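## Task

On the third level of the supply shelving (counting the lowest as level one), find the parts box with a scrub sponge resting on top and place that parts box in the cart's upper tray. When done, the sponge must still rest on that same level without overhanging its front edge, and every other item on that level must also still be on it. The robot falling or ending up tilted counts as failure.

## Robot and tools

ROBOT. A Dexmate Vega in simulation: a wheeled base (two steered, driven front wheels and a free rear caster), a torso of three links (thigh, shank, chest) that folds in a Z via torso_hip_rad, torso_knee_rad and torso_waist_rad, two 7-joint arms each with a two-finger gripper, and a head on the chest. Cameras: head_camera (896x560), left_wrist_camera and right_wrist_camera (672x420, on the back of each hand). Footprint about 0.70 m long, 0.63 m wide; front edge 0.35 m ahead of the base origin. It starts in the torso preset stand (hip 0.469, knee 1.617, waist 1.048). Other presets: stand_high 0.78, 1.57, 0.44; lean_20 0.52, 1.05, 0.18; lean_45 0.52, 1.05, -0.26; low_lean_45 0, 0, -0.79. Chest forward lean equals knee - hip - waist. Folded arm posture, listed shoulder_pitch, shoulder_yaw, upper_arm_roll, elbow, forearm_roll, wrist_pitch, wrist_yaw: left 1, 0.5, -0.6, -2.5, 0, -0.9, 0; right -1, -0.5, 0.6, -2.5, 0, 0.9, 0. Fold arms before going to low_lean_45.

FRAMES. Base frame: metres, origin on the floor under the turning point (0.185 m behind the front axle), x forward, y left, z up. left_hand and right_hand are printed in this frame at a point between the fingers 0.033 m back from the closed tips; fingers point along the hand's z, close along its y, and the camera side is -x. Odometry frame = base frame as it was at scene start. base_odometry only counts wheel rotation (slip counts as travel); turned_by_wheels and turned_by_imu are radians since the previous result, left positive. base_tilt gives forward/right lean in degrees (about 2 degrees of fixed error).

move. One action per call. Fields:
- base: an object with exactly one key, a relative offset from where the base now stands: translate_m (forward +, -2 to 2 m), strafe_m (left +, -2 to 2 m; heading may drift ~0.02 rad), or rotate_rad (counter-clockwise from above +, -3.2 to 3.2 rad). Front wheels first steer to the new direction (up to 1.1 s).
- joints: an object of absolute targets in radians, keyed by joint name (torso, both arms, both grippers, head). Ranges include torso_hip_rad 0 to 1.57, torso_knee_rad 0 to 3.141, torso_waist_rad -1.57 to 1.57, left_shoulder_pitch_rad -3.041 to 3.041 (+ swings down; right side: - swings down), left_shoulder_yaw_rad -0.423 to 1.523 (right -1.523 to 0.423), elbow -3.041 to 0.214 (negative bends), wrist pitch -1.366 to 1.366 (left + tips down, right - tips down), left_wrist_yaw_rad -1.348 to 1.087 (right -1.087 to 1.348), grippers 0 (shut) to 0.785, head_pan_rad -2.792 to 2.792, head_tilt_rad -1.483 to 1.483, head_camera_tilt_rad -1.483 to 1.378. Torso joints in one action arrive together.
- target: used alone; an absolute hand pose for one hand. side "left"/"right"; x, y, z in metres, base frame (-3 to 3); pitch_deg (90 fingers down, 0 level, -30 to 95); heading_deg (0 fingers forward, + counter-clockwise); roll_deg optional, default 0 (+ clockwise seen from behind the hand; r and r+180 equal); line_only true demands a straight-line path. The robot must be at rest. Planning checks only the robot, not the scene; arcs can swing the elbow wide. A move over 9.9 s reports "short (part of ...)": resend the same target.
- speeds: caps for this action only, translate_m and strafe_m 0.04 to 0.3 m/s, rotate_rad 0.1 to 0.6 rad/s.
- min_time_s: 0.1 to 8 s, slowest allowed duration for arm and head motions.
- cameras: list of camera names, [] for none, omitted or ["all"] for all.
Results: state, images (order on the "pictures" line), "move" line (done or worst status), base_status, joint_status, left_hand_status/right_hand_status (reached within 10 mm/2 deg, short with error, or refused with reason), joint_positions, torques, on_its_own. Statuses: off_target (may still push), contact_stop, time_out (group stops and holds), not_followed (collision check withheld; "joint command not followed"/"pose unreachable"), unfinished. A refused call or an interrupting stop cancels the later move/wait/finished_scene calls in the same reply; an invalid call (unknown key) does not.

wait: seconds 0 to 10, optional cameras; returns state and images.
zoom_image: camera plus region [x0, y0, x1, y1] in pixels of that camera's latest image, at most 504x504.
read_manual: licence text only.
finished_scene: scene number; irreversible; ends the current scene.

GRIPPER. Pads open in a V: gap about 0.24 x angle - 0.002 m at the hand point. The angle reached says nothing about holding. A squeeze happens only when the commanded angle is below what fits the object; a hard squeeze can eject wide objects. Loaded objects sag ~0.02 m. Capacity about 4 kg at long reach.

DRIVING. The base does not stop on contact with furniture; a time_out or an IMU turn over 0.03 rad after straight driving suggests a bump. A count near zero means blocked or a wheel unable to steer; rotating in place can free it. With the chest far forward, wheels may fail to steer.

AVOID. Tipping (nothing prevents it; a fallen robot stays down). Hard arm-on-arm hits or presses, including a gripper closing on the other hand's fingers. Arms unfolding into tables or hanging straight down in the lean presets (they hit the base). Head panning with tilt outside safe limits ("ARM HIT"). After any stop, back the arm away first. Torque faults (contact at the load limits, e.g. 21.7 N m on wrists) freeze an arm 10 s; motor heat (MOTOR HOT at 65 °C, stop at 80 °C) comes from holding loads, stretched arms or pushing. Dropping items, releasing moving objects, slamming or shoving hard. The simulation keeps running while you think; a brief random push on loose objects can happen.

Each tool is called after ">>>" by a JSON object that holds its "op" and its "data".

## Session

>>> {"op": "move", "data": {"joints": {"head_pan_rad": -1.0, "head_camera_tilt_rad": 0.25}, "cameras": ["head_camera"]}}

Scene clock: 1.33 s.
Joint torques (N m): left_arm=[7.6 0.8 0.99 -3.98 -0.01 -2.94 -0.01] | right_arm=[-5.22 -0.32 -0.21 -5.62 -0.12 2.5 0.2]
move: done
base_odometry: x=+0.000 y=+0.000 heading=+0.000
turned_by_wheels: +0.000
turned_by_imu: +0.000
base_tilt: forward=+0.1 right=+0.4
base_status: not commanded
joint_positions: torso_hip_rad=+0.469 torso_knee_rad=+1.617 torso_waist_rad=+1.048 left_shoulder_pitch_rad=+2.198 left_shoulder_yaw_rad=+0.003 left_upper_arm_roll_rad=+0.005 left_elbow_rad=-1.088 left_forearm_roll_rad=-0.002 left_wrist_pitch_rad=-0.498 left_wrist_yaw_rad=-0.008 left_gripper_rad=+0.005 right_shoulder_pitch_rad=-2.186 right_shoulder_yaw_rad=+0.017 right_upper_arm_roll_rad=+0.012 right_elbow_rad=-1.116 right_forearm_roll_rad=-0.006 right_wrist_pitch_rad=+0.502 right_wrist_yaw_rad=+0.010 right_gripper_rad=+0.005 head_pan_rad=-0.999 head_tilt_rad=+0.000 head_camera_tilt_rad=+0.249
joint_status: all done
chest: x=-0.0111 y=+0.0000 z=+1.4155 quat_wxyz=(+0.999, +0.000, +0.050, +0.000) (m; base frame)
left_hand: x=+0.1936 y=+0.2243 z=+0.6017 quat_wxyz=(+0.416, +0.003, +0.909, -0.006) pitch_deg=+40.8 heading_deg=-0.9 roll_deg=-0.6 back=up (m; base frame)
right_hand: x=+0.2193 y=-0.2262 z=+0.6163 quat_wxyz=(+0.436, +0.005, +0.900, +0.003) pitch_deg=+38.2 heading_deg=+0.0 roll_deg=+0.7 back=up (m; base frame)
pictures: head_camera
camera_calibration:
head_camera: T_world_to_cam=[[-0.829984, -0.548421, 0.101786, -0.187283], [-0.24416, 0.193138, -0.950307, 1.43647], [0.50151, -0.813592, -0.294204, 0.436898], [0, 0, 0, 1]] pos_world=[-0.0238211, -0.0246915, 1.51269]

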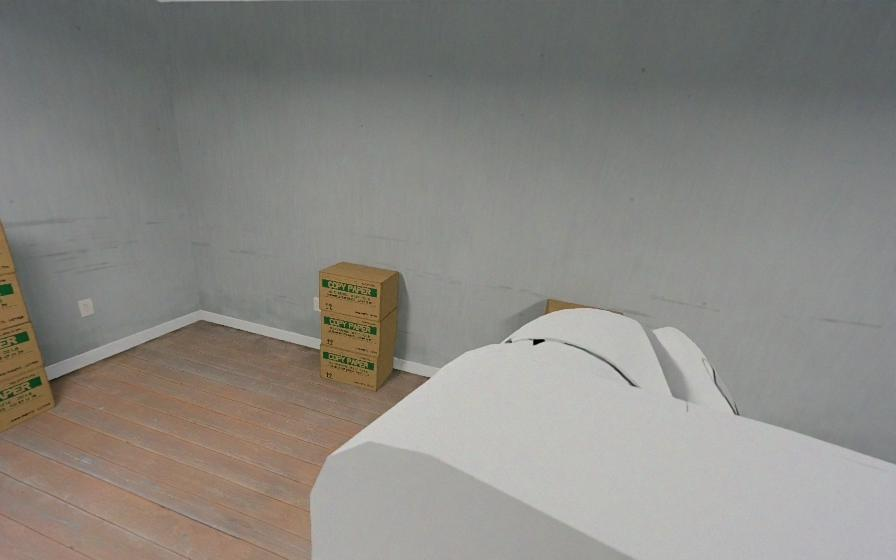

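>>> {"op": "move", "data": {"base": {"rotate_rad": -2.2}, "joints": {"head_pan_rad": -0.4}, "cameras": ["head_camera"]}}

Scene clock: 7.33 s.
Joint torques (N m): left_arm=[7.38 0.73 0.73 -4.15 -0.05 -3.16 0.04] | right_arm=[-3.83 1.2 0.82 -4.95 -0.21 3.12 0.1]
move: done
base_odometry: x=+0.000 y=+0.000 heading=-2.198
turned_by_wheels: -2.198
turned_by_imu: -2.137
base_tilt: forward=+0.1 right=+0.3
base_status: done
joint_positions: torso_hip_rad=+0.469 torso_knee_rad=+1.617 torso_waist_rad=+1.048 left_shoulder_pitch_rad=+2.198 left_shoulder_yaw_rad=+0.003 left_upper_arm_roll_rad=+0.005 left_elbow_rad=-1.088 left_forearm_roll_rad=-0.002 left_wrist_pitch_rad=-0.498 left_wrist_yaw_rad=-0.008 left_gripper_rad=+0.005 right_shoulder_pitch_rad=-2.186 right_shoulder_yaw_rad=+0.017 right_upper_arm_roll_rad=+0.012 right_elbow_rad=-1.116 right_forearm_roll_rad=-0.006 right_wrist_pitch_rad=+0.502 right_wrist_yaw_rad=+0.010 right_gripper_rad=+0.005 head_pan_rad=-0.401 head_tilt_rad=+0.000 head_camera_tilt_rad=+0.249
joint_status: all done
chest: x=-0.0111 y=+0.0000 z=+1.4155 quat_wxyz=(+0.999, +0.000, +0.050, +0.000) (m; base frame)
left_hand: x=+0.1936 y=+0.2243 z=+0.6017 quat_wxyz=(+0.416, +0.003, +0.909, -0.006) pitch_deg=+40.8 heading_deg=-0.9 roll_deg=-0.6 back=up (m; base frame)
right_hand: x=+0.2193 y=-0.2262 z=+0.6163 quat_wxyz=(+0.436, +0.005, +0.900, +0.003) pitch_deg=+38.2 heading_deg=+0.0 roll_deg=+0.7 back=up (m; base frame)
pictures: head_camera
camera_calibration:
head_camera: T_world_to_cam=[[-0.377828, -0.924158, 0.0563707, -0.0845842], [-0.326916, 0.0761972, -0.941976, 1.41768], [0.86624, -0.374334, -0.330912, 0.519911], [0, 0, 0, 1]] pos_world=[-0.0188622, 0.00842738, 1.51224]

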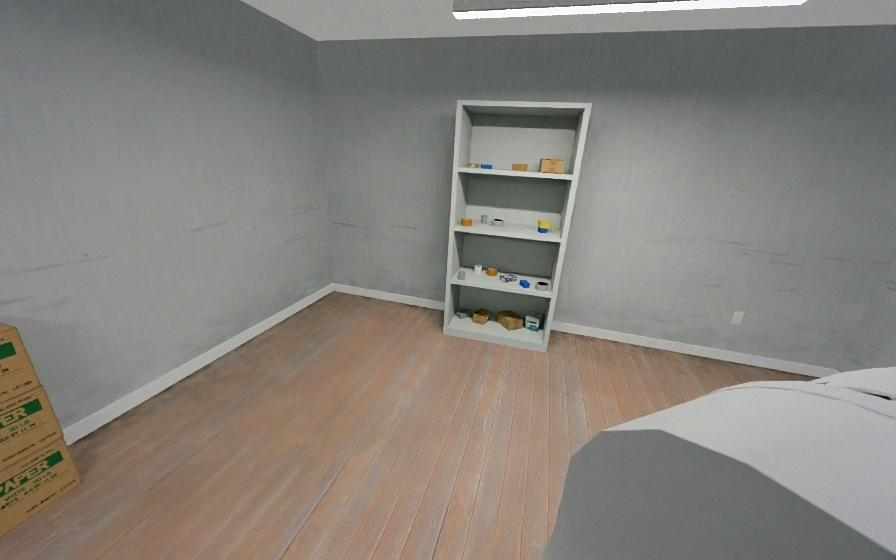

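>>> {"op": "move", "data": {"base": {"rotate_rad": -0.63}, "joints": {"head_pan_rad": 0}, "cameras": []}}

>>> {"op": "move", "data": {"base": {"translate_m": 1.4}, "joints": {"right_shoulder_pitch_rad":-1.044,"right_shoulder_yaw_rad":-0.343,"right_upper_arm_roll_rad":-0.325,"right_elbow_rad":-1.931,"right_forearm_roll_rad":1.185,"right_wrist_pitch_rad":-1.08,"right_wrist_yaw_rad":-1.013,"right_gripper_rad":0.56,"head_camera_tilt_rad":0.4}, "cameras": ["head_camera","right_wrist_camera"]}}

>>> {"op": "zoom_image", "data": {"camera": "head_camera", "region": [300, 150, 700, 450]}}

Scene clock: 10.93 s.
Joint torques (N m): left_arm=[7.64 -0.12 1.29 -4.4 -0.13 -2.65 0.08] | right_arm=[-3.27 1.75 0.49 -4.65 -0.2 3.51 0.1]
move: done
base_odometry: x=+0.000 y=+0.000 heading=-2.827
turned_by_wheels: -0.629
turned_by_imu: -0.611
base_tilt: forward=+0.1 right=+0.2
base_status: done
joint_positions: torso_hip_rad=+0.469 torso_knee_rad=+1.617 torso_waist_rad=+1.048 left_shoulder_pitch_rad=+2.198 left_shoulder_yaw_rad=+0.003 left_upper_arm_roll_rad=+0.005 left_elbow_rad=-1.088 left_forearm_roll_rad=-0.002 left_wrist_pitch_rad=-0.498 left_wrist_yaw_rad=-0.008 left_gripper_rad=+0.005 right_shoulder_pitch_rad=-2.186 right_shoulder_yaw_rad=+0.017 right_upper_arm_roll_rad=+0.012 right_elbow_rad=-1.116 right_forearm_roll_rad=-0.006 right_wrist_pitch_rad=+0.502 right_wrist_yaw_rad=+0.010 right_gripper_rad=+0.005 head_pan_rad=-0.001 head_tilt_rad=+0.000 head_camera_tilt_rad=+0.249
joint_status: all done
chest: x=-0.0111 y=+0.0000 z=+1.4155 quat_wxyz=(+0.999, +0.000, +0.050, +0.000) (m; base frame)
left_hand: x=+0.1936 y=+0.2243 z=+0.6017 quat_wxyz=(+0.416, +0.003, +0.909, -0.006) pitch_deg=+40.8 heading_deg=-0.9 roll_deg=-0.6 back=up (m; base frame)
right_hand: x=+0.2193 y=-0.2262 z=+0.6163 quat_wxyz=(+0.436, +0.005, +0.900, +0.003) pitch_deg=+38.2 heading_deg=+0.0 roll_deg=+0.7 back=up (m; base frame)
pictures: none
No camera images: "cameras" was empty.

Scene clock: 17.73 s.
Joint torques (N m): left_arm=[8.1 0.2 1.27 -4.46 -0.11 -2.75 0.13] | right_arm=[22.92 -2.08 1.93 -11.64 0.04 1.92 -0.45]
move: done
base_odometry: x=-1.333 y=-0.429 heading=-2.828
turned_by_wheels: -0.001
turned_by_imu: -0.007
base_tilt: forward=+0.1 right=+0.3
base_status: done
joint_positions: torso_hip_rad=+0.469 torso_knee_rad=+1.617 torso_waist_rad=+1.048 left_shoulder_pitch_rad=+2.198 left_shoulder_yaw_rad=+0.003 left_upper_arm_roll_rad=+0.005 left_elbow_rad=-1.088 left_forearm_roll_rad=-0.002 left_wrist_pitch_rad=-0.498 left_wrist_yaw_rad=-0.008 left_gripper_rad=+0.005 right_shoulder_pitch_rad=-1.049 right_shoulder_yaw_rad=-0.341 right_upper_arm_roll_rad=-0.323 right_elbow_rad=-1.927 right_forearm_roll_rad=+1.181 right_wrist_pitch_rad=-1.075 right_wrist_yaw_rad=-1.009 right_gripper_rad=+0.560 head_pan_rad=-0.001 head_tilt_rad=+0.000 head_camera_tilt_rad=+0.399
joint_status: all done
chest: x=-0.0110 y=+0.0000 z=+1.4155 quat_wxyz=(+0.999, +0.000, +0.050, +0.000) (m; base frame)
left_hand: x=+0.1936 y=+0.2243 z=+0.6016 quat_wxyz=(+0.416, +0.003, +0.909, -0.006) pitch_deg=+40.8 heading_deg=-0.9 roll_deg=-0.6 back=up (m; base frame)
right_hand: x=+0.7005 y=-0.1508 z=+1.0659 quat_wxyz=(+0.459, +0.003, +0.888, +0.001) pitch_deg=+35.3 heading_deg=-0.1 roll_deg=+0.3 back=up (m; base frame)
pictures: head_camera, right_wrist_camera
camera_calibration:
head_camera: T_world_to_cam=[[0.0127742, -0.999798, 0.0155377, 0.00651337], [-0.475211, -0.0197422, -0.87965, 1.31372], [0.879779, 0.00385314, -0.475367, 0.735055], [0, 0, 0, 1]] pos_world=[-0.0224729, 0.0296156, 1.50494]
right_wrist_camera: T_world_to_cam=[[-0.0353515, -0.998674, 0.0374275, -0.173559], [-0.695869, -0.00228217, -0.718165, 1.30414], [0.717299, -0.0514328, -0.694865, 0.38536], [0, 0, 0, 1]] pos_world=[0.624953, -0.150532, 1.21085]

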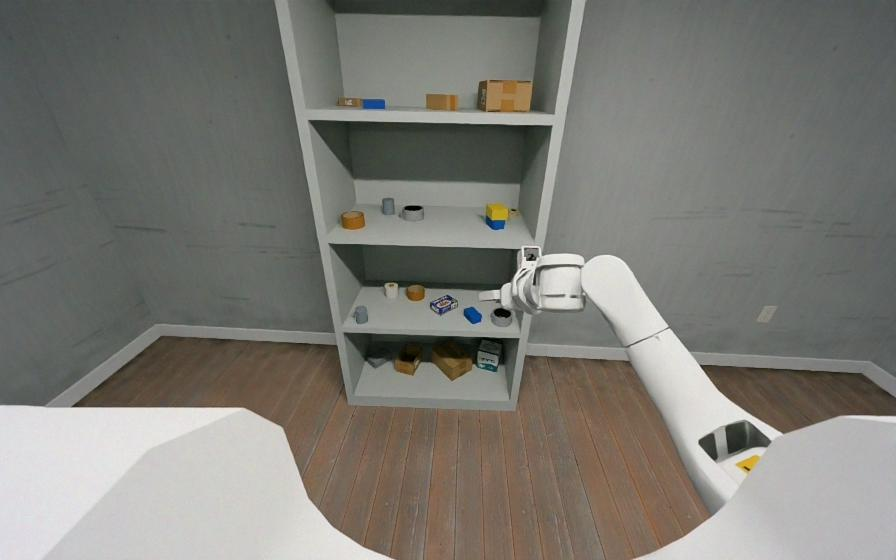

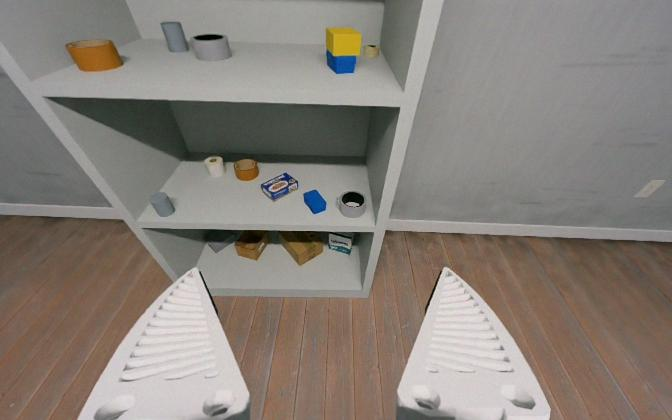

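Scaled by 1.260 from the camera's 896x560 image, which has a finer 960x600 frame.

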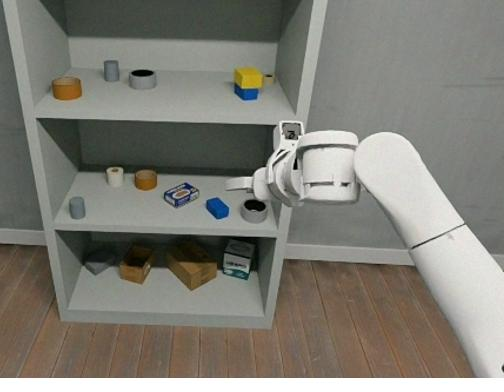

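>>> {"op": "move", "data": {"base": {"translate_m": 0.52}, "joints": {"head_camera_tilt_rad":0.3}, "cameras": ["head_camera","right_wrist_camera"]}}

>>> {"op": "zoom_image", "data": {"camera": "head_camera", "region": [300, 200, 650, 420]}}

Scene clock: 22.10 s.
Joint torques (N m): left_arm=[6.3 -0.72 1.29 -4.38 -0.11 -3.56 0.04] | right_arm=[22.47 -1.34 1.92 -11.84 -0.22 1.48 -0.22]
move: done
base_odometry: x=-1.828 y=-0.588 heading=-2.829
turned_by_wheels: -0.001
turned_by_imu: -0.002
base_tilt: forward=+0.2 right=+0.3
base_status: done
joint_positions: torso_hip_rad=+0.469 torso_knee_rad=+1.617 torso_waist_rad=+1.048 left_shoulder_pitch_rad=+2.198 left_shoulder_yaw_rad=+0.003 left_upper_arm_roll_rad=+0.005 left_elbow_rad=-1.088 left_forearm_roll_rad=-0.002 left_wrist_pitch_rad=-0.498 left_wrist_yaw_rad=-0.008 left_gripper_rad=+0.005 right_shoulder_pitch_rad=-1.044 right_shoulder_yaw_rad=-0.343 right_upper_arm_roll_rad=-0.325 right_elbow_rad=-1.931 right_forearm_roll_rad=+1.185 right_wrist_pitch_rad=-1.080 right_wrist_yaw_rad=-1.013 right_gripper_rad=+0.560 head_pan_rad=-0.001 head_tilt_rad=+0.000 head_camera_tilt_rad=+0.301
joint_status: all done
chest: x=-0.0110 y=+0.0000 z=+1.4155 quat_wxyz=(+0.999, +0.000, +0.050, +0.000) (m; base frame)
left_hand: x=+0.1936 y=+0.2243 z=+0.6016 quat_wxyz=(+0.416, +0.003, +0.909, -0.006) pitch_deg=+40.8 heading_deg=-0.9 roll_deg=-0.6 back=up (m; base frame)
right_hand: x=+0.7006 y=-0.1501 z=+1.0685 quat_wxyz=(+0.460, +0.000, +0.888, +0.000) pitch_deg=+35.2 heading_deg=+0.0 roll_deg=+0.0 back=up (m; base frame)
pictures: head_camera, right_wrist_camera
camera_calibration:
head_camera: T_world_to_cam=[[0.0112228, -0.999796, 0.0168115, 0.00449942], [-0.38634, -0.0198425, -0.922143, 1.38362], [0.922288, 0.0038541, -0.386483, 0.60652], [0, 0, 0, 1]] pos_world=[-0.0248915, 0.0296154, 1.51023]
right_wrist_camera: T_world_to_cam=[[-0.0313908, -0.998639, 0.0416617, -0.180266], [-0.694494, -0.00818405, -0.719452, 1.30547], [0.718814, -0.051518, -0.693291, 0.384426], [0, 0, 0, 1]] pos_world=[0.624653, -0.149531, 1.21325]

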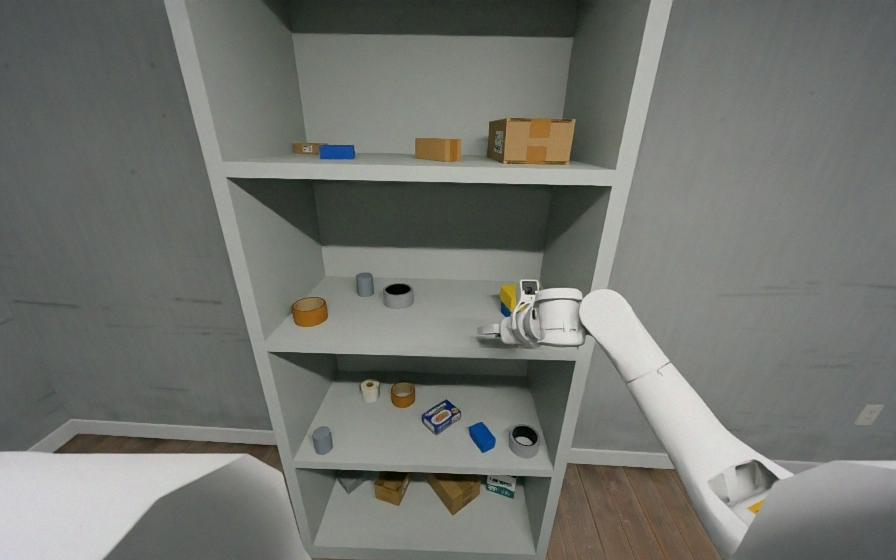

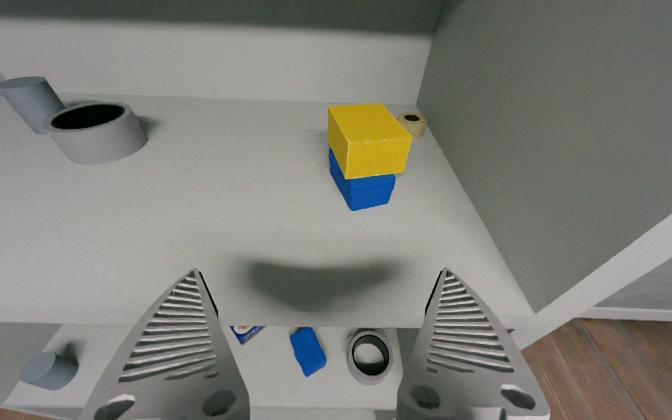

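Scaled by 1.440 from the camera's 896x560 image, which has a finer 960x600 frame.

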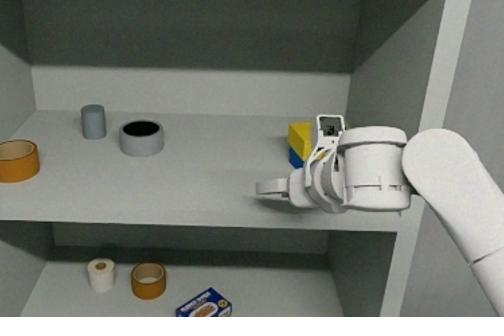

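>>> {"op": "move", "data": {"target": {"side":"right","x":0.70,"y":-0.212,"z":1.045,"pitch_deg":36,"heading_deg":10,"line_only":true}, "cameras": []}}

>>> {"op": "move", "data": {"base": {"translate_m": 0.15}, "cameras": ["right_wrist_camera"]}}

Scene clock: 26.93 s.
Joint torques (N m): left_arm=[6.85 -0.16 1.29 -3.72 0.02 -3.16 0.13] | right_arm=[12.78 -5.52 9.99 -5.92 0 2.89 0.31]
move: done
base_odometry: x=-1.828 y=-0.588 heading=-2.829
turned_by_wheels: +0.000
turned_by_imu: +0.001
base_tilt: forward=+0.1 right=+0.3
base_status: not commanded
joint_positions: torso_hip_rad=+0.469 torso_knee_rad=+1.617 torso_waist_rad=+1.048 left_shoulder_pitch_rad=+2.198 left_shoulder_yaw_rad=+0.003 left_upper_arm_roll_rad=+0.005 left_elbow_rad=-1.088 left_forearm_roll_rad=-0.002 left_wrist_pitch_rad=-0.498 left_wrist_yaw_rad=-0.008 left_gripper_rad=+0.005 right_shoulder_pitch_rad=-1.090 right_shoulder_yaw_rad=-0.667 right_upper_arm_roll_rad=-0.273 right_elbow_rad=-1.909 right_forearm_roll_rad=+1.148 right_wrist_pitch_rad=-1.032 right_wrist_yaw_rad=-0.532 right_gripper_rad=+0.560 head_pan_rad=-0.001 head_tilt_rad=+0.000 head_camera_tilt_rad=+0.301
joint_status: not commanded
chest: x=-0.0110 y=+0.0000 z=+1.4155 quat_wxyz=(+0.999, +0.000, +0.050, +0.000) (m; base frame)
left_hand: x=+0.1936 y=+0.2243 z=+0.6016 quat_wxyz=(+0.416, +0.003, +0.909, -0.006) pitch_deg=+40.8 heading_deg=-0.9 roll_deg=-0.6 back=up (m; base frame)
right_hand: x=+0.6999 y=-0.2111 z=+1.0449 quat_wxyz=(+0.452, -0.077, +0.888, +0.039) pitch_deg=+36.0 heading_deg=+9.9 roll_deg=+0.0 back=up (m; base frame)
right_hand_status: reached (straight line, planned for 1.9 s): 1 mm and 0.1 deg off.
pictures: none
No camera images: "cameras" was empty.

Scene clock: 29.00 s.
Joint torques (N m): left_arm=[7.2 0.26 1.23 -4.92 -0.15 -2.96 -0.04] | right_arm=[11.79 -5.67 9.85 -6.22 -0.12 2.55 -0.03]
move: done
base_odometry: x=-1.971 y=-0.634 heading=-2.829
turned_by_wheels: -0.001
turned_by_imu: -0.001
base_tilt: forward=+0.2 right=+0.3
base_status: done
joint_positions: torso_hip_rad=+0.469 torso_knee_rad=+1.617 torso_waist_rad=+1.048 left_shoulder_pitch_rad=+2.198 left_shoulder_yaw_rad=+0.003 left_upper_arm_roll_rad=+0.005 left_elbow_rad=-1.088 left_forearm_roll_rad=-0.002 left_wrist_pitch_rad=-0.498 left_wrist_yaw_rad=-0.008 left_gripper_rad=+0.005 right_shoulder_pitch_rad=-1.091 right_shoulder_yaw_rad=-0.670 right_upper_arm_roll_rad=-0.272 right_elbow_rad=-1.909 right_forearm_roll_rad=+1.147 right_wrist_pitch_rad=-1.031 right_wrist_yaw_rad=-0.526 right_gripper_rad=+0.560 head_pan_rad=-0.001 head_tilt_rad=+0.000 head_camera_tilt_rad=+0.301
joint_status: not commanded
chest: x=-0.0109 y=+0.0000 z=+1.4155 quat_wxyz=(+0.999, +0.000, +0.050, +0.000) (m; base frame)
left_hand: x=+0.1936 y=+0.2243 z=+0.6016 quat_wxyz=(+0.416, +0.003, +0.909, -0.006) pitch_deg=+40.8 heading_deg=-0.9 roll_deg=-0.6 back=up (m; base frame)
right_hand: x=+0.6998 y=-0.2117 z=+1.0447 quat_wxyz=(+0.452, -0.078, +0.888, +0.040) pitch_deg=+36.0 heading_deg=+10.0 roll_deg=+0.0 back=up (m; base frame)
pictures: right_wrist_camera
camera_calibration:
right_wrist_camera: T_world_to_cam=[[0.143617, -0.988727, 0.0423351, -0.361943], [-0.692826, -0.130998, -0.709106, 1.24942], [0.706658, 0.0725087, -0.70383, 0.411141], [0, 0, 0, 1]] pos_world=[0.627078, -0.224002, 1.19067]

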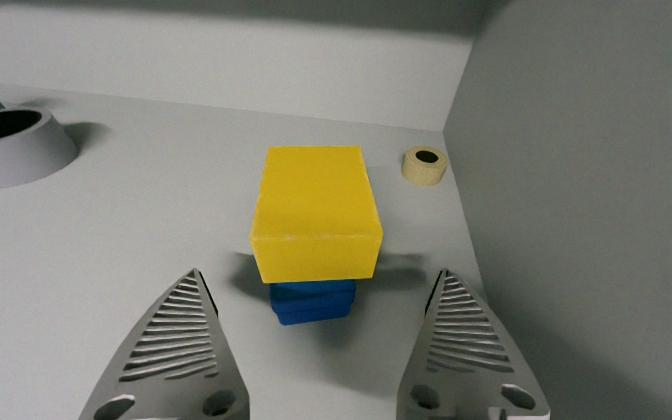

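>>> {"op": "move", "data": {"base": {"translate_m": 0.075}, "cameras": []}}

>>> {"op": "move", "data": {"joints": {"right_gripper_rad":0.24}, "cameras": ["right_wrist_camera"]}}

>>> {"op": "move", "data": {"target": {"side":"right","x":0.69,"y":-0.195,"z":1.085,"pitch_deg":34,"heading_deg":9,"line_only":true}, "cameras": ["head_camera","right_wrist_camera"]}}

Scene clock: 31.10 s.
Joint torques (N m): left_arm=[6.44 -0.19 1.1 -3.93 -0.1 -2.8 0.11] | right_arm=[11.55 -6.47 9.6 -5.98 -0.33 3.31 0.11]
move: done
base_odometry: x=-2.042 y=-0.657 heading=-2.830
turned_by_wheels: -0.001
turned_by_imu: -0.001
base_tilt: forward=+0.2 right=+0.3
base_status: done
joint_positions: torso_hip_rad=+0.469 torso_knee_rad=+1.617 torso_waist_rad=+1.048 left_shoulder_pitch_rad=+2.198 left_shoulder_yaw_rad=+0.003 left_upper_arm_roll_rad=+0.005 left_elbow_rad=-1.088 left_forearm_roll_rad=-0.002 left_wrist_pitch_rad=-0.498 left_wrist_yaw_rad=-0.008 left_gripper_rad=+0.005 right_shoulder_pitch_rad=-1.091 right_shoulder_yaw_rad=-0.670 right_upper_arm_roll_rad=-0.272 right_elbow_rad=-1.909 right_forearm_roll_rad=+1.147 right_wrist_pitch_rad=-1.031 right_wrist_yaw_rad=-0.526 right_gripper_rad=+0.560 head_pan_rad=-0.001 head_tilt_rad=+0.000 head_camera_tilt_rad=+0.301
joint_status: not commanded
chest: x=-0.0109 y=+0.0000 z=+1.4155 quat_wxyz=(+0.999, +0.000, +0.050, +0.000) (m; base frame)
left_hand: x=+0.1936 y=+0.2243 z=+0.6016 quat_wxyz=(+0.416, +0.003, +0.909, -0.006) pitch_deg=+40.8 heading_deg=-0.9 roll_deg=-0.6 back=up (m; base frame)
right_hand: x=+0.6998 y=-0.2118 z=+1.0447 quat_wxyz=(+0.452, -0.078, +0.888, +0.040) pitch_deg=+36.0 heading_deg=+10.0 roll_deg=+0.0 back=up (m; base frame)
pictures: none
No camera images: "cameras" was empty.

Scene clock: 31.97 s.
Joint torques (N m): left_arm=[7.19 0.29 1.27 -3.84 -0.04 -2.82 0.15] | right_arm=[11.77 -3.16 6.79 -5.96 0.41 0.42 0.01]
move: done
base_odometry: x=-2.042 y=-0.657 heading=-2.830
turned_by_wheels: +0.000
turned_by_imu: +0.000
base_tilt: forward=+0.1 right=+0.4
base_status: not commanded
joint_positions: torso_hip_rad=+0.469 torso_knee_rad=+1.617 torso_waist_rad=+1.048 left_shoulder_pitch_rad=+2.198 left_shoulder_yaw_rad=+0.003 left_upper_arm_roll_rad=+0.005 left_elbow_rad=-1.088 left_forearm_roll_rad=-0.002 left_wrist_pitch_rad=-0.498 left_wrist_yaw_rad=-0.008 left_gripper_rad=+0.005 right_shoulder_pitch_rad=-1.091 right_shoulder_yaw_rad=-0.670 right_upper_arm_roll_rad=-0.272 right_elbow_rad=-1.909 right_forearm_roll_rad=+1.147 right_wrist_pitch_rad=-1.030 right_wrist_yaw_rad=-0.526 right_gripper_rad=+0.240 head_pan_rad=-0.001 head_tilt_rad=+0.000 head_camera_tilt_rad=+0.301
joint_status: all done
chest: x=-0.0111 y=+0.0000 z=+1.4155 quat_wxyz=(+0.999, +0.000, +0.050, +0.000) (m; base frame)
left_hand: x=+0.1936 y=+0.2243 z=+0.6016 quat_wxyz=(+0.416, +0.003, +0.909, -0.006) pitch_deg=+40.8 heading_deg=-0.9 roll_deg=-0.6 back=up (m; base frame)
right_hand: x=+0.7001 y=-0.2120 z=+1.0452 quat_wxyz=(+0.452, -0.078, +0.888, +0.040) pitch_deg=+36.0 heading_deg=+10.0 roll_deg=+0.0 back=up (m; base frame)
pictures: right_wrist_camera
camera_calibration:
right_wrist_camera: T_world_to_cam=[[0.142939, -0.988835, 0.0421279, -0.361623], [-0.69209, -0.13029, -0.709954, 1.25044], [0.707516, 0.0723237, -0.702986, 0.40979], [0, 0, 0, 1]] pos_world=[0.627176, -0.224302, 1.19107]

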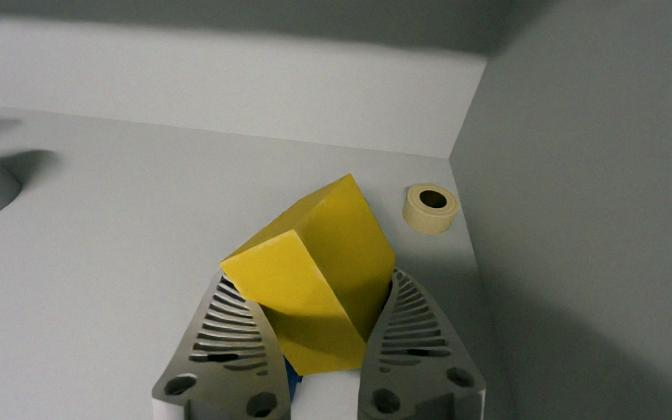

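Scene clock: 34.13 s.
Joint torques (N m): left_arm=[6.95 0.76 1.25 -4.83 -0.09 -2.71 0.09] | right_arm=[11.91 -2.37 10.09 -10.54 -0.13 2.18 -0.39]
move: done
base_odometry: x=-2.042 y=-0.657 heading=-2.830
turned_by_wheels: +0.000
turned_by_imu: +0.001
base_tilt: forward=+0.2 right=+0.3
base_status: not commanded
joint_positions: torso_hip_rad=+0.469 torso_knee_rad=+1.617 torso_waist_rad=+1.048 left_shoulder_pitch_rad=+2.198 left_shoulder_yaw_rad=+0.003 left_upper_arm_roll_rad=+0.005 left_elbow_rad=-1.088 left_forearm_roll_rad=-0.002 left_wrist_pitch_rad=-0.498 left_wrist_yaw_rad=-0.008 left_gripper_rad=+0.005 right_shoulder_pitch_rad=-1.094 right_shoulder_yaw_rad=-0.612 right_upper_arm_roll_rad=-0.217 right_elbow_rad=-2.008 right_forearm_roll_rad=+1.229 right_wrist_pitch_rad=-1.104 right_wrist_yaw_rad=-0.678 right_gripper_rad=+0.240 head_pan_rad=-0.001 head_tilt_rad=+0.000 head_camera_tilt_rad=+0.301
joint_status: not commanded
chest: x=-0.0111 y=+0.0000 z=+1.4155 quat_wxyz=(+0.999, +0.000, +0.050, +0.000) (m; base frame)
left_hand: x=+0.1936 y=+0.2243 z=+0.6016 quat_wxyz=(+0.416, +0.003, +0.909, -0.006) pitch_deg=+40.8 heading_deg=-0.9 roll_deg=-0.6 back=up (m; base frame)
right_hand: x=+0.6903 y=-0.1954 z=+1.0832 quat_wxyz=(+0.467, -0.070, +0.881, +0.037) pitch_deg=+34.1 heading_deg=+9.0 roll_deg=+0.0 back=up (m; base frame)
right_hand_status: reached (straight line, planned for 0.8 s): 2 mm and 0.1 deg off.
pictures: head_camera, right_wrist_camera
camera_calibration:
head_camera: T_world_to_cam=[[0.0112193, -0.999796, 0.0168143, 0.00449635], [-0.386134, -0.0198428, -0.922229, 1.38371], [0.922375, 0.00385425, -0.386277, 0.606303], [0, 0, 0, 1]] pos_world=[-0.0249907, 0.0296154, 1.51023]
right_wrist_camera: T_world_to_cam=[[0.125324, -0.991261, 0.0411739, -0.332751], [-0.671137, -0.115269, -0.732317, 1.28548], [0.730663, 0.0641439, -0.679718, 0.39951], [0, 0, 0, 1]] pos_world=[0.612528, -0.207293, 1.22663]

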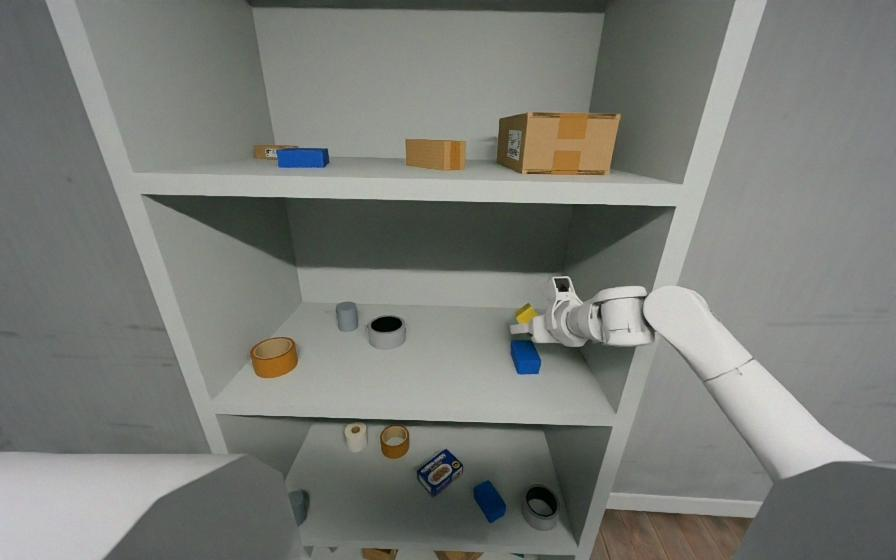

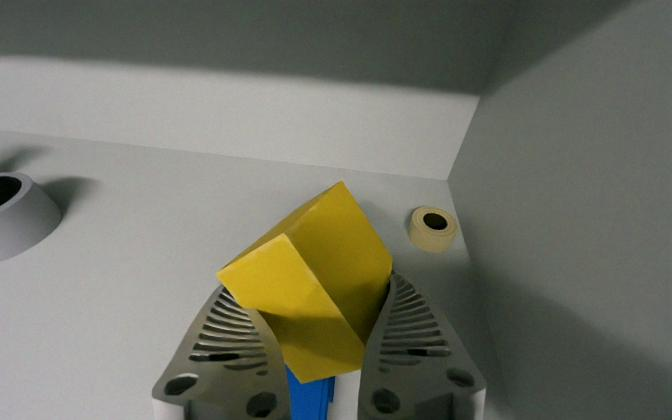

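>>> {"op": "move", "data": {"target": {"side":"right","x":0.69,"y":0.02,"z":1.055,"pitch_deg":34,"heading_deg":5,"roll_deg":-20,"line_only":true}, "cameras": ["head_camera","right_wrist_camera"]}}

>>> {"op": "zoom_image", "data": {"camera": "head_camera", "region": [350, 250, 600, 420]}}

Scene clock: 39.00 s.
Joint torques (N m): left_arm=[6.69 0.8 1.33 -4.63 -0.05 -2.59 0] | right_arm=[24.52 5.01 3.17 -6.58 -0.95 2.09 -0.94]
move: done
base_odometry: x=-2.042 y=-0.657 heading=-2.830
turned_by_wheels: +0.000
turned_by_imu: +0.001
base_tilt: forward=+0.1 right=+0.3
base_status: not commanded
joint_positions: torso_hip_rad=+0.469 torso_knee_rad=+1.617 torso_waist_rad=+1.048 left_shoulder_pitch_rad=+2.198 left_shoulder_yaw_rad=+0.003 left_upper_arm_roll_rad=+0.005 left_elbow_rad=-1.088 left_forearm_roll_rad=-0.002 left_wrist_pitch_rad=-0.498 left_wrist_yaw_rad=-0.008 left_gripper_rad=+0.005 right_shoulder_pitch_rad=-0.847 right_shoulder_yaw_rad=-0.192 right_upper_arm_roll_rad=-0.738 right_elbow_rad=-1.771 right_forearm_roll_rad=+0.978 right_wrist_pitch_rad=-1.138 right_wrist_yaw_rad=-0.981 right_gripper_rad=+0.240 head_pan_rad=-0.001 head_tilt_rad=+0.000 head_camera_tilt_rad=+0.301
joint_status: not commanded
chest: x=-0.0111 y=+0.0000 z=+1.4155 quat_wxyz=(+0.999, +0.000, +0.050, +0.000) (m; base frame)
left_hand: x=+0.1936 y=+0.2243 z=+0.6016 quat_wxyz=(+0.416, +0.003, +0.909, -0.006) pitch_deg=+40.8 heading_deg=-0.9 roll_deg=-0.6 back=up (m; base frame)
right_hand: x=+0.6900 y=+0.0176 z=+1.0544 quat_wxyz=(+0.465, -0.190, +0.863, -0.060) pitch_deg=+34.1 heading_deg=+5.1 roll_deg=-19.7 back=up (m; base frame)
right_hand_status: reached (straight line, planned for 2.0 s): 3 mm and 0.3 deg off.
pictures: head_camera, right_wrist_camera
camera_calibration:
head_camera: T_world_to_cam=[[0.0112193, -0.999796, 0.0168143, 0.00449635], [-0.386134, -0.0198428, -0.922229, 1.38371], [0.922375, 0.00385425, -0.386277, 0.606303], [0, 0, 0, 1]] pos_world=[-0.0249907, 0.0296154, 1.51023]
right_wrist_camera: T_world_to_cam=[[0.238154, -0.917253, 0.319263, -0.492667], [-0.614177, -0.396881, -0.682108, 1.20143], [0.752376, -0.0336374, -0.657875, 0.330107], [0, 0, 0, 1]] pos_world=[0.606859, 0.0360297, 1.19397]

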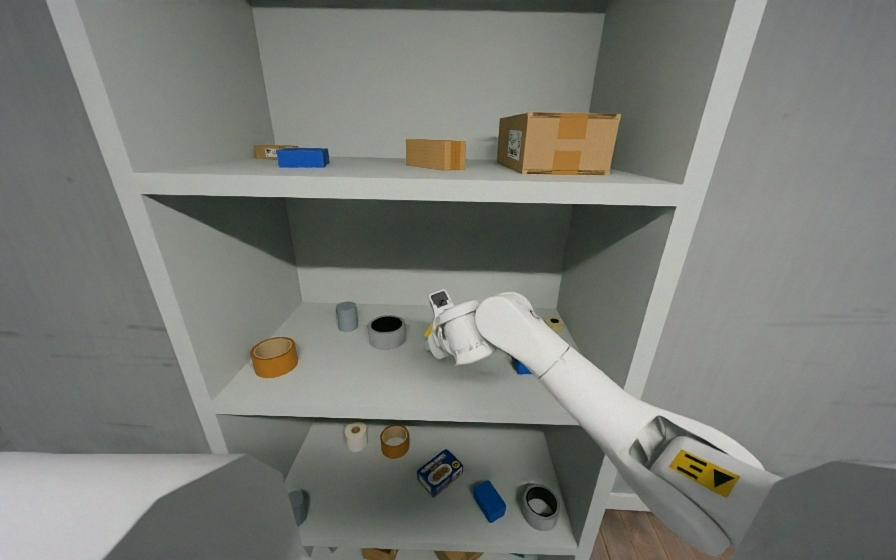

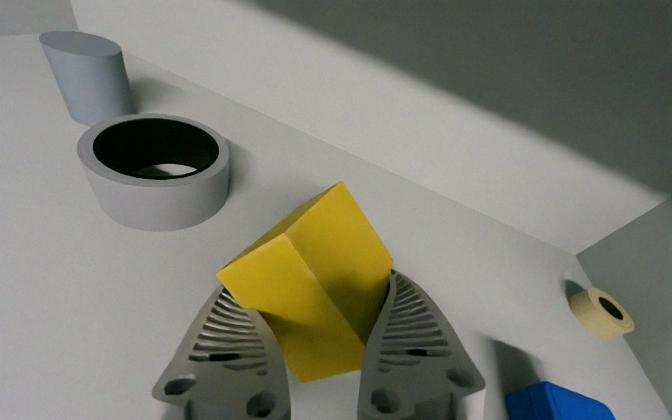

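Scaled by 2.016 from the camera's 896x560 image, which has a finer 960x600 frame.

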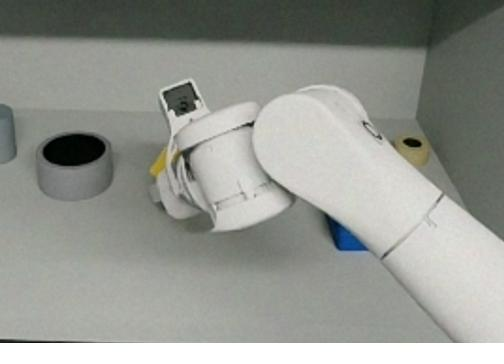

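>>> {"op": "move", "data": {"target": {"side":"right","x":0.69,"y":0.02,"z":1.012,"pitch_deg":34,"heading_deg":5,"roll_deg":-20,"line_only":true}, "cameras": ["right_wrist_camera"]}}

Scene clock: 41.50 s.
Joint torques (N m): left_arm=[6.86 1.13 1.33 -4.65 -0.12 -2.47 0.05] | right_arm=[5.27 -1.97 0.34 2.02 -0.49 0.54 0.5]
move: done
base_odometry: x=-2.042 y=-0.657 heading=-2.830
turned_by_wheels: +0.000
turned_by_imu: +0.001
base_tilt: forward=+0.2 right=+0.3
base_status: not commanded
joint_positions: torso_hip_rad=+0.469 torso_knee_rad=+1.617 torso_waist_rad=+1.048 left_shoulder_pitch_rad=+2.198 left_shoulder_yaw_rad=+0.003 left_upper_arm_roll_rad=+0.005 left_elbow_rad=-1.088 left_forearm_roll_rad=-0.002 left_wrist_pitch_rad=-0.498 left_wrist_yaw_rad=-0.008 left_gripper_rad=+0.005 right_shoulder_pitch_rad=-0.872 right_shoulder_yaw_rad=-0.223 right_upper_arm_roll_rad=-0.814 right_elbow_rad=-1.714 right_forearm_roll_rad=+0.904 right_wrist_pitch_rad=-1.018 right_wrist_yaw_rad=-0.911 right_gripper_rad=+0.240 head_pan_rad=-0.001 head_tilt_rad=+0.000 head_camera_tilt_rad=+0.301
joint_status: not commanded
chest: x=-0.0116 y=+0.0000 z=+1.4155 quat_wxyz=(+0.999, +0.000, +0.050, +0.000) (m; base frame)
left_hand: x=+0.1935 y=+0.2243 z=+0.6018 quat_wxyz=(+0.417, +0.003, +0.909, -0.006) pitch_deg=+40.7 heading_deg=-0.9 roll_deg=-0.6 back=up (m; base frame)
right_hand: x=+0.6901 y=+0.0202 z=+1.0147 quat_wxyz=(+0.466, -0.191, +0.862, -0.061) pitch_deg=+33.9 heading_deg=+5.0 roll_deg=-19.9 back=up (m; base frame)
right_hand_status: reached (straight line, planned for 0.7 s): 3 mm and 0.1 deg off.
pictures: right_wrist_camera
camera_calibration:
right_wrist_camera: T_world_to_cam=[[0.237971, -0.916064, 0.322796, -0.481161], [-0.610589, -0.399557, -0.683766, 1.17466], [0.755348, -0.0343786, -0.654421, 0.298515], [0, 0, 0, 1]] pos_world=[0.606254, 0.0388318, 1.15386]

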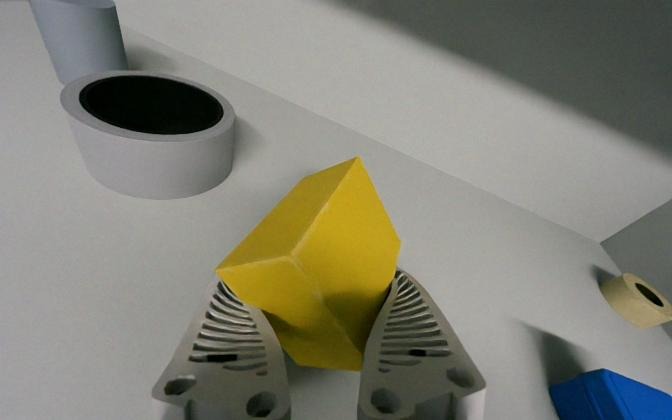

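>>> {"op": "move", "data": {"joints": {"right_gripper_rad":0.33}, "cameras": []}}

>>> {"op": "move", "data": {"joints": {"right_gripper_rad":0.52}, "cameras": ["right_wrist_camera"]}}

Scene clock: 42.30 s.
Joint torques (N m): left_arm=[7.32 0.3 1.14 -5.12 -0.05 -2.71 0.17] | right_arm=[2.96 2.5 -2.13 -0.28 1.68 -0.37 2.32]
move: done
base_odometry: x=-2.042 y=-0.657 heading=-2.830
turned_by_wheels: +0.000
turned_by_imu: +0.000
base_tilt: forward=+0.1 right=+0.3
base_status: not commanded
joint_positions: torso_hip_rad=+0.469 torso_knee_rad=+1.617 torso_waist_rad=+1.048 left_shoulder_pitch_rad=+2.198 left_shoulder_yaw_rad=+0.003 left_upper_arm_roll_rad=+0.005 left_elbow_rad=-1.088 left_forearm_roll_rad=-0.002 left_wrist_pitch_rad=-0.498 left_wrist_yaw_rad=-0.008 left_gripper_rad=+0.005 right_shoulder_pitch_rad=-0.873 right_shoulder_yaw_rad=-0.224 right_upper_arm_roll_rad=-0.815 right_elbow_rad=-1.713 right_forearm_roll_rad=+0.901 right_wrist_pitch_rad=-1.015 right_wrist_yaw_rad=-0.910 right_gripper_rad=+0.330 head_pan_rad=-0.001 head_tilt_rad=+0.000 head_camera_tilt_rad=+0.301
joint_status: all done
chest: x=-0.0116 y=+0.0000 z=+1.4155 quat_wxyz=(+0.999, +0.000, +0.050, +0.000) (m; base frame)
left_hand: x=+0.1935 y=+0.2243 z=+0.6018 quat_wxyz=(+0.417, +0.003, +0.909, -0.006) pitch_deg=+40.7 heading_deg=-0.9 roll_deg=-0.6 back=up (m; base frame)
right_hand: x=+0.6904 y=+0.0195 z=+1.0139 quat_wxyz=(+0.467, -0.190, +0.862, -0.062) pitch_deg=+33.8 heading_deg=+4.9 roll_deg=-20.0 back=up (m; base frame)
pictures: none
No camera images: "cameras" was empty.

Scene clock: 43.00 s.
Joint torques (N m): left_arm=[7.34 0.08 1.11 -3.83 -0.03 -3.17 -0.03] | right_arm=[2.4 2.97 -3.57 -2.85 2.75 0.22 2.79]
move: done
base_odometry: x=-2.042 y=-0.657 heading=-2.830
turned_by_wheels: +0.000
turned_by_imu: +0.000
base_tilt: forward=+0.1 right=+0.3
base_status: not commanded
joint_positions: torso_hip_rad=+0.469 torso_knee_rad=+1.617 torso_waist_rad=+1.048 left_shoulder_pitch_rad=+2.198 left_shoulder_yaw_rad=+0.003 left_upper_arm_roll_rad=+0.005 left_elbow_rad=-1.088 left_forearm_roll_rad=-0.002 left_wrist_pitch_rad=-0.498 left_wrist_yaw_rad=-0.008 left_gripper_rad=+0.005 right_shoulder_pitch_rad=-0.873 right_shoulder_yaw_rad=-0.224 right_upper_arm_roll_rad=-0.815 right_elbow_rad=-1.712 right_forearm_roll_rad=+0.901 right_wrist_pitch_rad=-1.014 right_wrist_yaw_rad=-0.910 right_gripper_rad=+0.520 head_pan_rad=-0.001 head_tilt_rad=+0.000 head_camera_tilt_rad=+0.301
joint_status: all done
chest: x=-0.0115 y=+0.0000 z=+1.4155 quat_wxyz=(+0.999, +0.000, +0.050, +0.000) (m; base frame)
left_hand: x=+0.1936 y=+0.2243 z=+0.6018 quat_wxyz=(+0.417, +0.003, +0.909, -0.006) pitch_deg=+40.8 heading_deg=-0.9 roll_deg=-0.6 back=up (m; base frame)
right_hand: x=+0.6906 y=+0.0193 z=+1.0136 quat_wxyz=(+0.467, -0.190, +0.862, -0.062) pitch_deg=+33.8 heading_deg=+4.9 roll_deg=-20.0 back=up (m; base frame)
pictures: right_wrist_camera
camera_calibration:
right_wrist_camera: T_world_to_cam=[[0.2363, -0.916034, 0.324105, -0.481935], [-0.610724, -0.399448, -0.683709, 1.17392], [0.755763, -0.0363779, -0.653834, 0.296481], [0, 0, 0, 1]] pos_world=[0.606752, 0.0382348, 1.15266]

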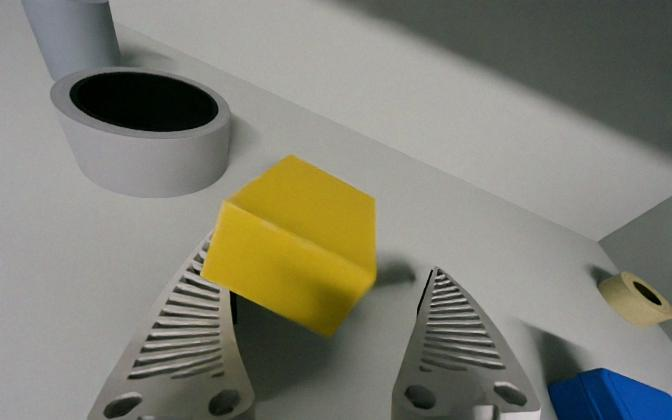

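>>> {"op": "move", "data": {"base": {"translate_m": -0.14}, "cameras": ["head_camera","right_wrist_camera"]}}

>>> {"op": "zoom_image", "data": {"camera": "head_camera", "region": [350, 250, 600, 420]}}

Scene clock: 45.47 s.
Joint torques (N m): left_arm=[7.49 0.64 1.72 -3.99 0.02 -2.6 0.07] | right_arm=[3.65 2.97 -0.31 -3.3 1.52 -1.55 0.92]
move: done
base_odometry: x=-1.909 y=-0.615 heading=-2.830
turned_by_wheels: +0.001
turned_by_imu: +0.004
base_tilt: forward=+0.2 right=+0.3
base_status: done
joint_positions: torso_hip_rad=+0.469 torso_knee_rad=+1.617 torso_waist_rad=+1.048 left_shoulder_pitch_rad=+2.198 left_shoulder_yaw_rad=+0.003 left_upper_arm_roll_rad=+0.005 left_elbow_rad=-1.088 left_forearm_roll_rad=-0.002 left_wrist_pitch_rad=-0.498 left_wrist_yaw_rad=-0.008 left_gripper_rad=+0.005 right_shoulder_pitch_rad=-0.873 right_shoulder_yaw_rad=-0.224 right_upper_arm_roll_rad=-0.816 right_elbow_rad=-1.712 right_forearm_roll_rad=+0.901 right_wrist_pitch_rad=-1.014 right_wrist_yaw_rad=-0.909 right_gripper_rad=+0.520 head_pan_rad=-0.001 head_tilt_rad=+0.000 head_camera_tilt_rad=+0.301
joint_status: not commanded
chest: x=-0.0113 y=+0.0000 z=+1.4155 quat_wxyz=(+0.999, +0.000, +0.050, +0.000) (m; base frame)
left_hand: x=+0.1936 y=+0.2243 z=+0.6017 quat_wxyz=(+0.417, +0.003, +0.909, -0.006) pitch_deg=+40.8 heading_deg=-0.9 roll_deg=-0.6 back=up (m; base frame)
right_hand: x=+0.6905 y=+0.0196 z=+1.0132 quat_wxyz=(+0.466, -0.190, +0.862, -0.062) pitch_deg=+33.9 heading_deg=+4.9 roll_deg=-20.0 back=up (m; base frame)
pictures: head_camera, right_wrist_camera
camera_calibration:
head_camera: T_world_to_cam=[[0.0112139, -0.999796, 0.0168183, 0.00449348], [-0.385843, -0.0198432, -0.922351, 1.38379], [0.922496, 0.00385394, -0.385987, 0.606143], [0, 0, 0, 1]] pos_world=[-0.0252895, 0.0296154, 1.51023]
right_wrist_camera: T_world_to_cam=[[0.237197, -0.916037, 0.32344, -0.481435], [-0.610926, -0.399522, -0.683485, 1.17366], [0.755319, -0.0354772, -0.654396, 0.297174], [0, 0, 0, 1]] pos_world=[0.606753, 0.0384335, 1.15236]

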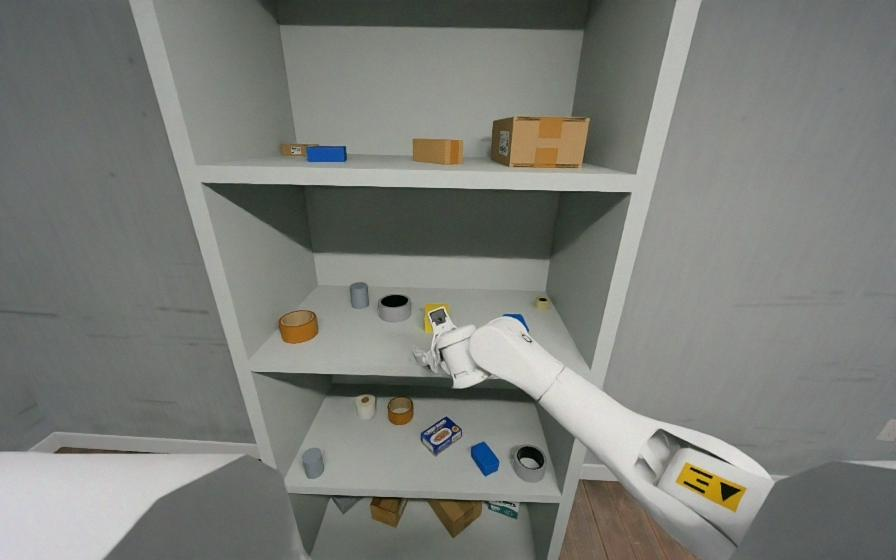

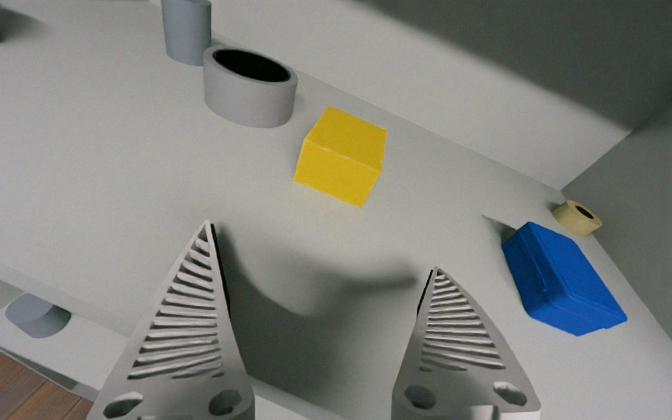

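Scaled by 2.016 from the camera's 896x560 image, which has a finer 960x600 frame.

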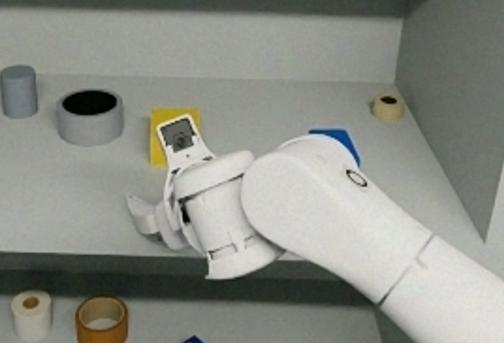

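>>> {"op": "move", "data": {"target": {"side":"right","x":0.69,"y":-0.21,"z":1.03,"pitch_deg":36,"heading_deg":3,"line_only":true}, "cameras": ["head_camera","right_wrist_camera"]}}

Scene clock: 49.50 s.
Joint torques (N m): left_arm=[6.55 0.95 0.91 -3.77 0.01 -2.78 -0.02] | right_arm=[10.28 -3.41 10.03 -10.43 -0.17 2.89 0.26]
move: done
base_odometry: x=-1.909 y=-0.615 heading=-2.829
turned_by_wheels: +0.000
turned_by_imu: +0.001
base_tilt: forward=+0.2 right=+0.3
base_status: not commanded
joint_positions: torso_hip_rad=+0.469 torso_knee_rad=+1.617 torso_waist_rad=+1.048 left_shoulder_pitch_rad=+2.198 left_shoulder_yaw_rad=+0.003 left_upper_arm_roll_rad=+0.005 left_elbow_rad=-1.088 left_forearm_roll_rad=-0.002 left_wrist_pitch_rad=-0.498 left_wrist_yaw_rad=-0.008 left_gripper_rad=+0.005 right_shoulder_pitch_rad=-1.134 right_shoulder_yaw_rad=-0.589 right_upper_arm_roll_rad=-0.302 right_elbow_rad=-1.942 right_forearm_roll_rad=+1.194 right_wrist_pitch_rad=-0.979 right_wrist_yaw_rad=-0.766 right_gripper_rad=+0.520 head_pan_rad=-0.001 head_tilt_rad=+0.000 head_camera_tilt_rad=+0.301
joint_status: not commanded
chest: x=-0.0112 y=+0.0000 z=+1.4155 quat_wxyz=(+0.999, +0.000, +0.050, +0.000) (m; base frame)
left_hand: x=+0.1935 y=+0.2243 z=+0.6017 quat_wxyz=(+0.416, +0.003, +0.909, -0.006) pitch_deg=+40.8 heading_deg=-0.9 roll_deg=-0.6 back=up (m; base frame)
right_hand: x=+0.6900 y=-0.2076 z=+1.0288 quat_wxyz=(+0.453, -0.025, +0.891, +0.011) pitch_deg=+36.1 heading_deg=+3.0 roll_deg=-0.2 back=up (m; base frame)
right_hand_status: reached (straight line, planned for 2.0 s): 3 mm and 0.2 deg off.
pictures: head_camera, right_wrist_camera
camera_calibration:
head_camera: T_world_to_cam=[[0.0112174, -0.999796, 0.0168156, 0.00449655], [-0.386049, -0.0198429, -0.922265, 1.38369], [0.92241, 0.0038538, -0.386193, 0.60636], [0, 0, 0, 1]] pos_world=[-0.0251903, 0.0296154, 1.51023]
right_wrist_camera: T_world_to_cam=[[0.023824, -0.998709, 0.0448537, -0.277794], [-0.703999, -0.0486152, -0.708536, 1.25614], [0.709802, -0.0146968, -0.704248, 0.386782], [0, 0, 0, 1]] pos_world=[0.616401, -0.210683, 1.17487]

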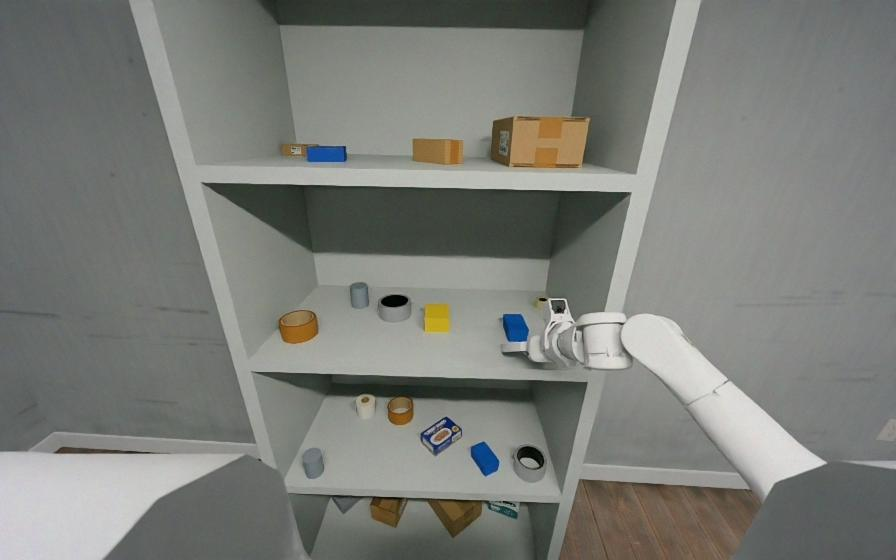

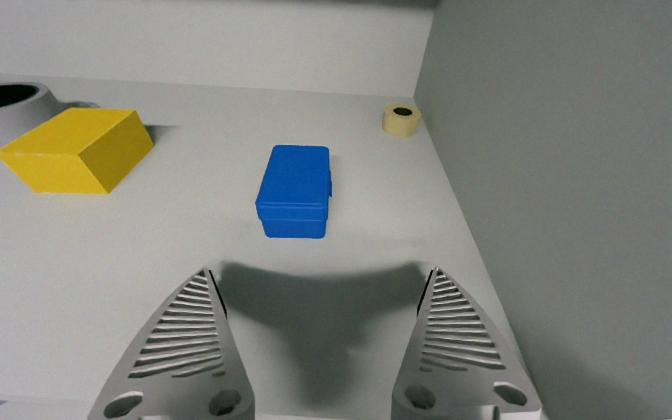

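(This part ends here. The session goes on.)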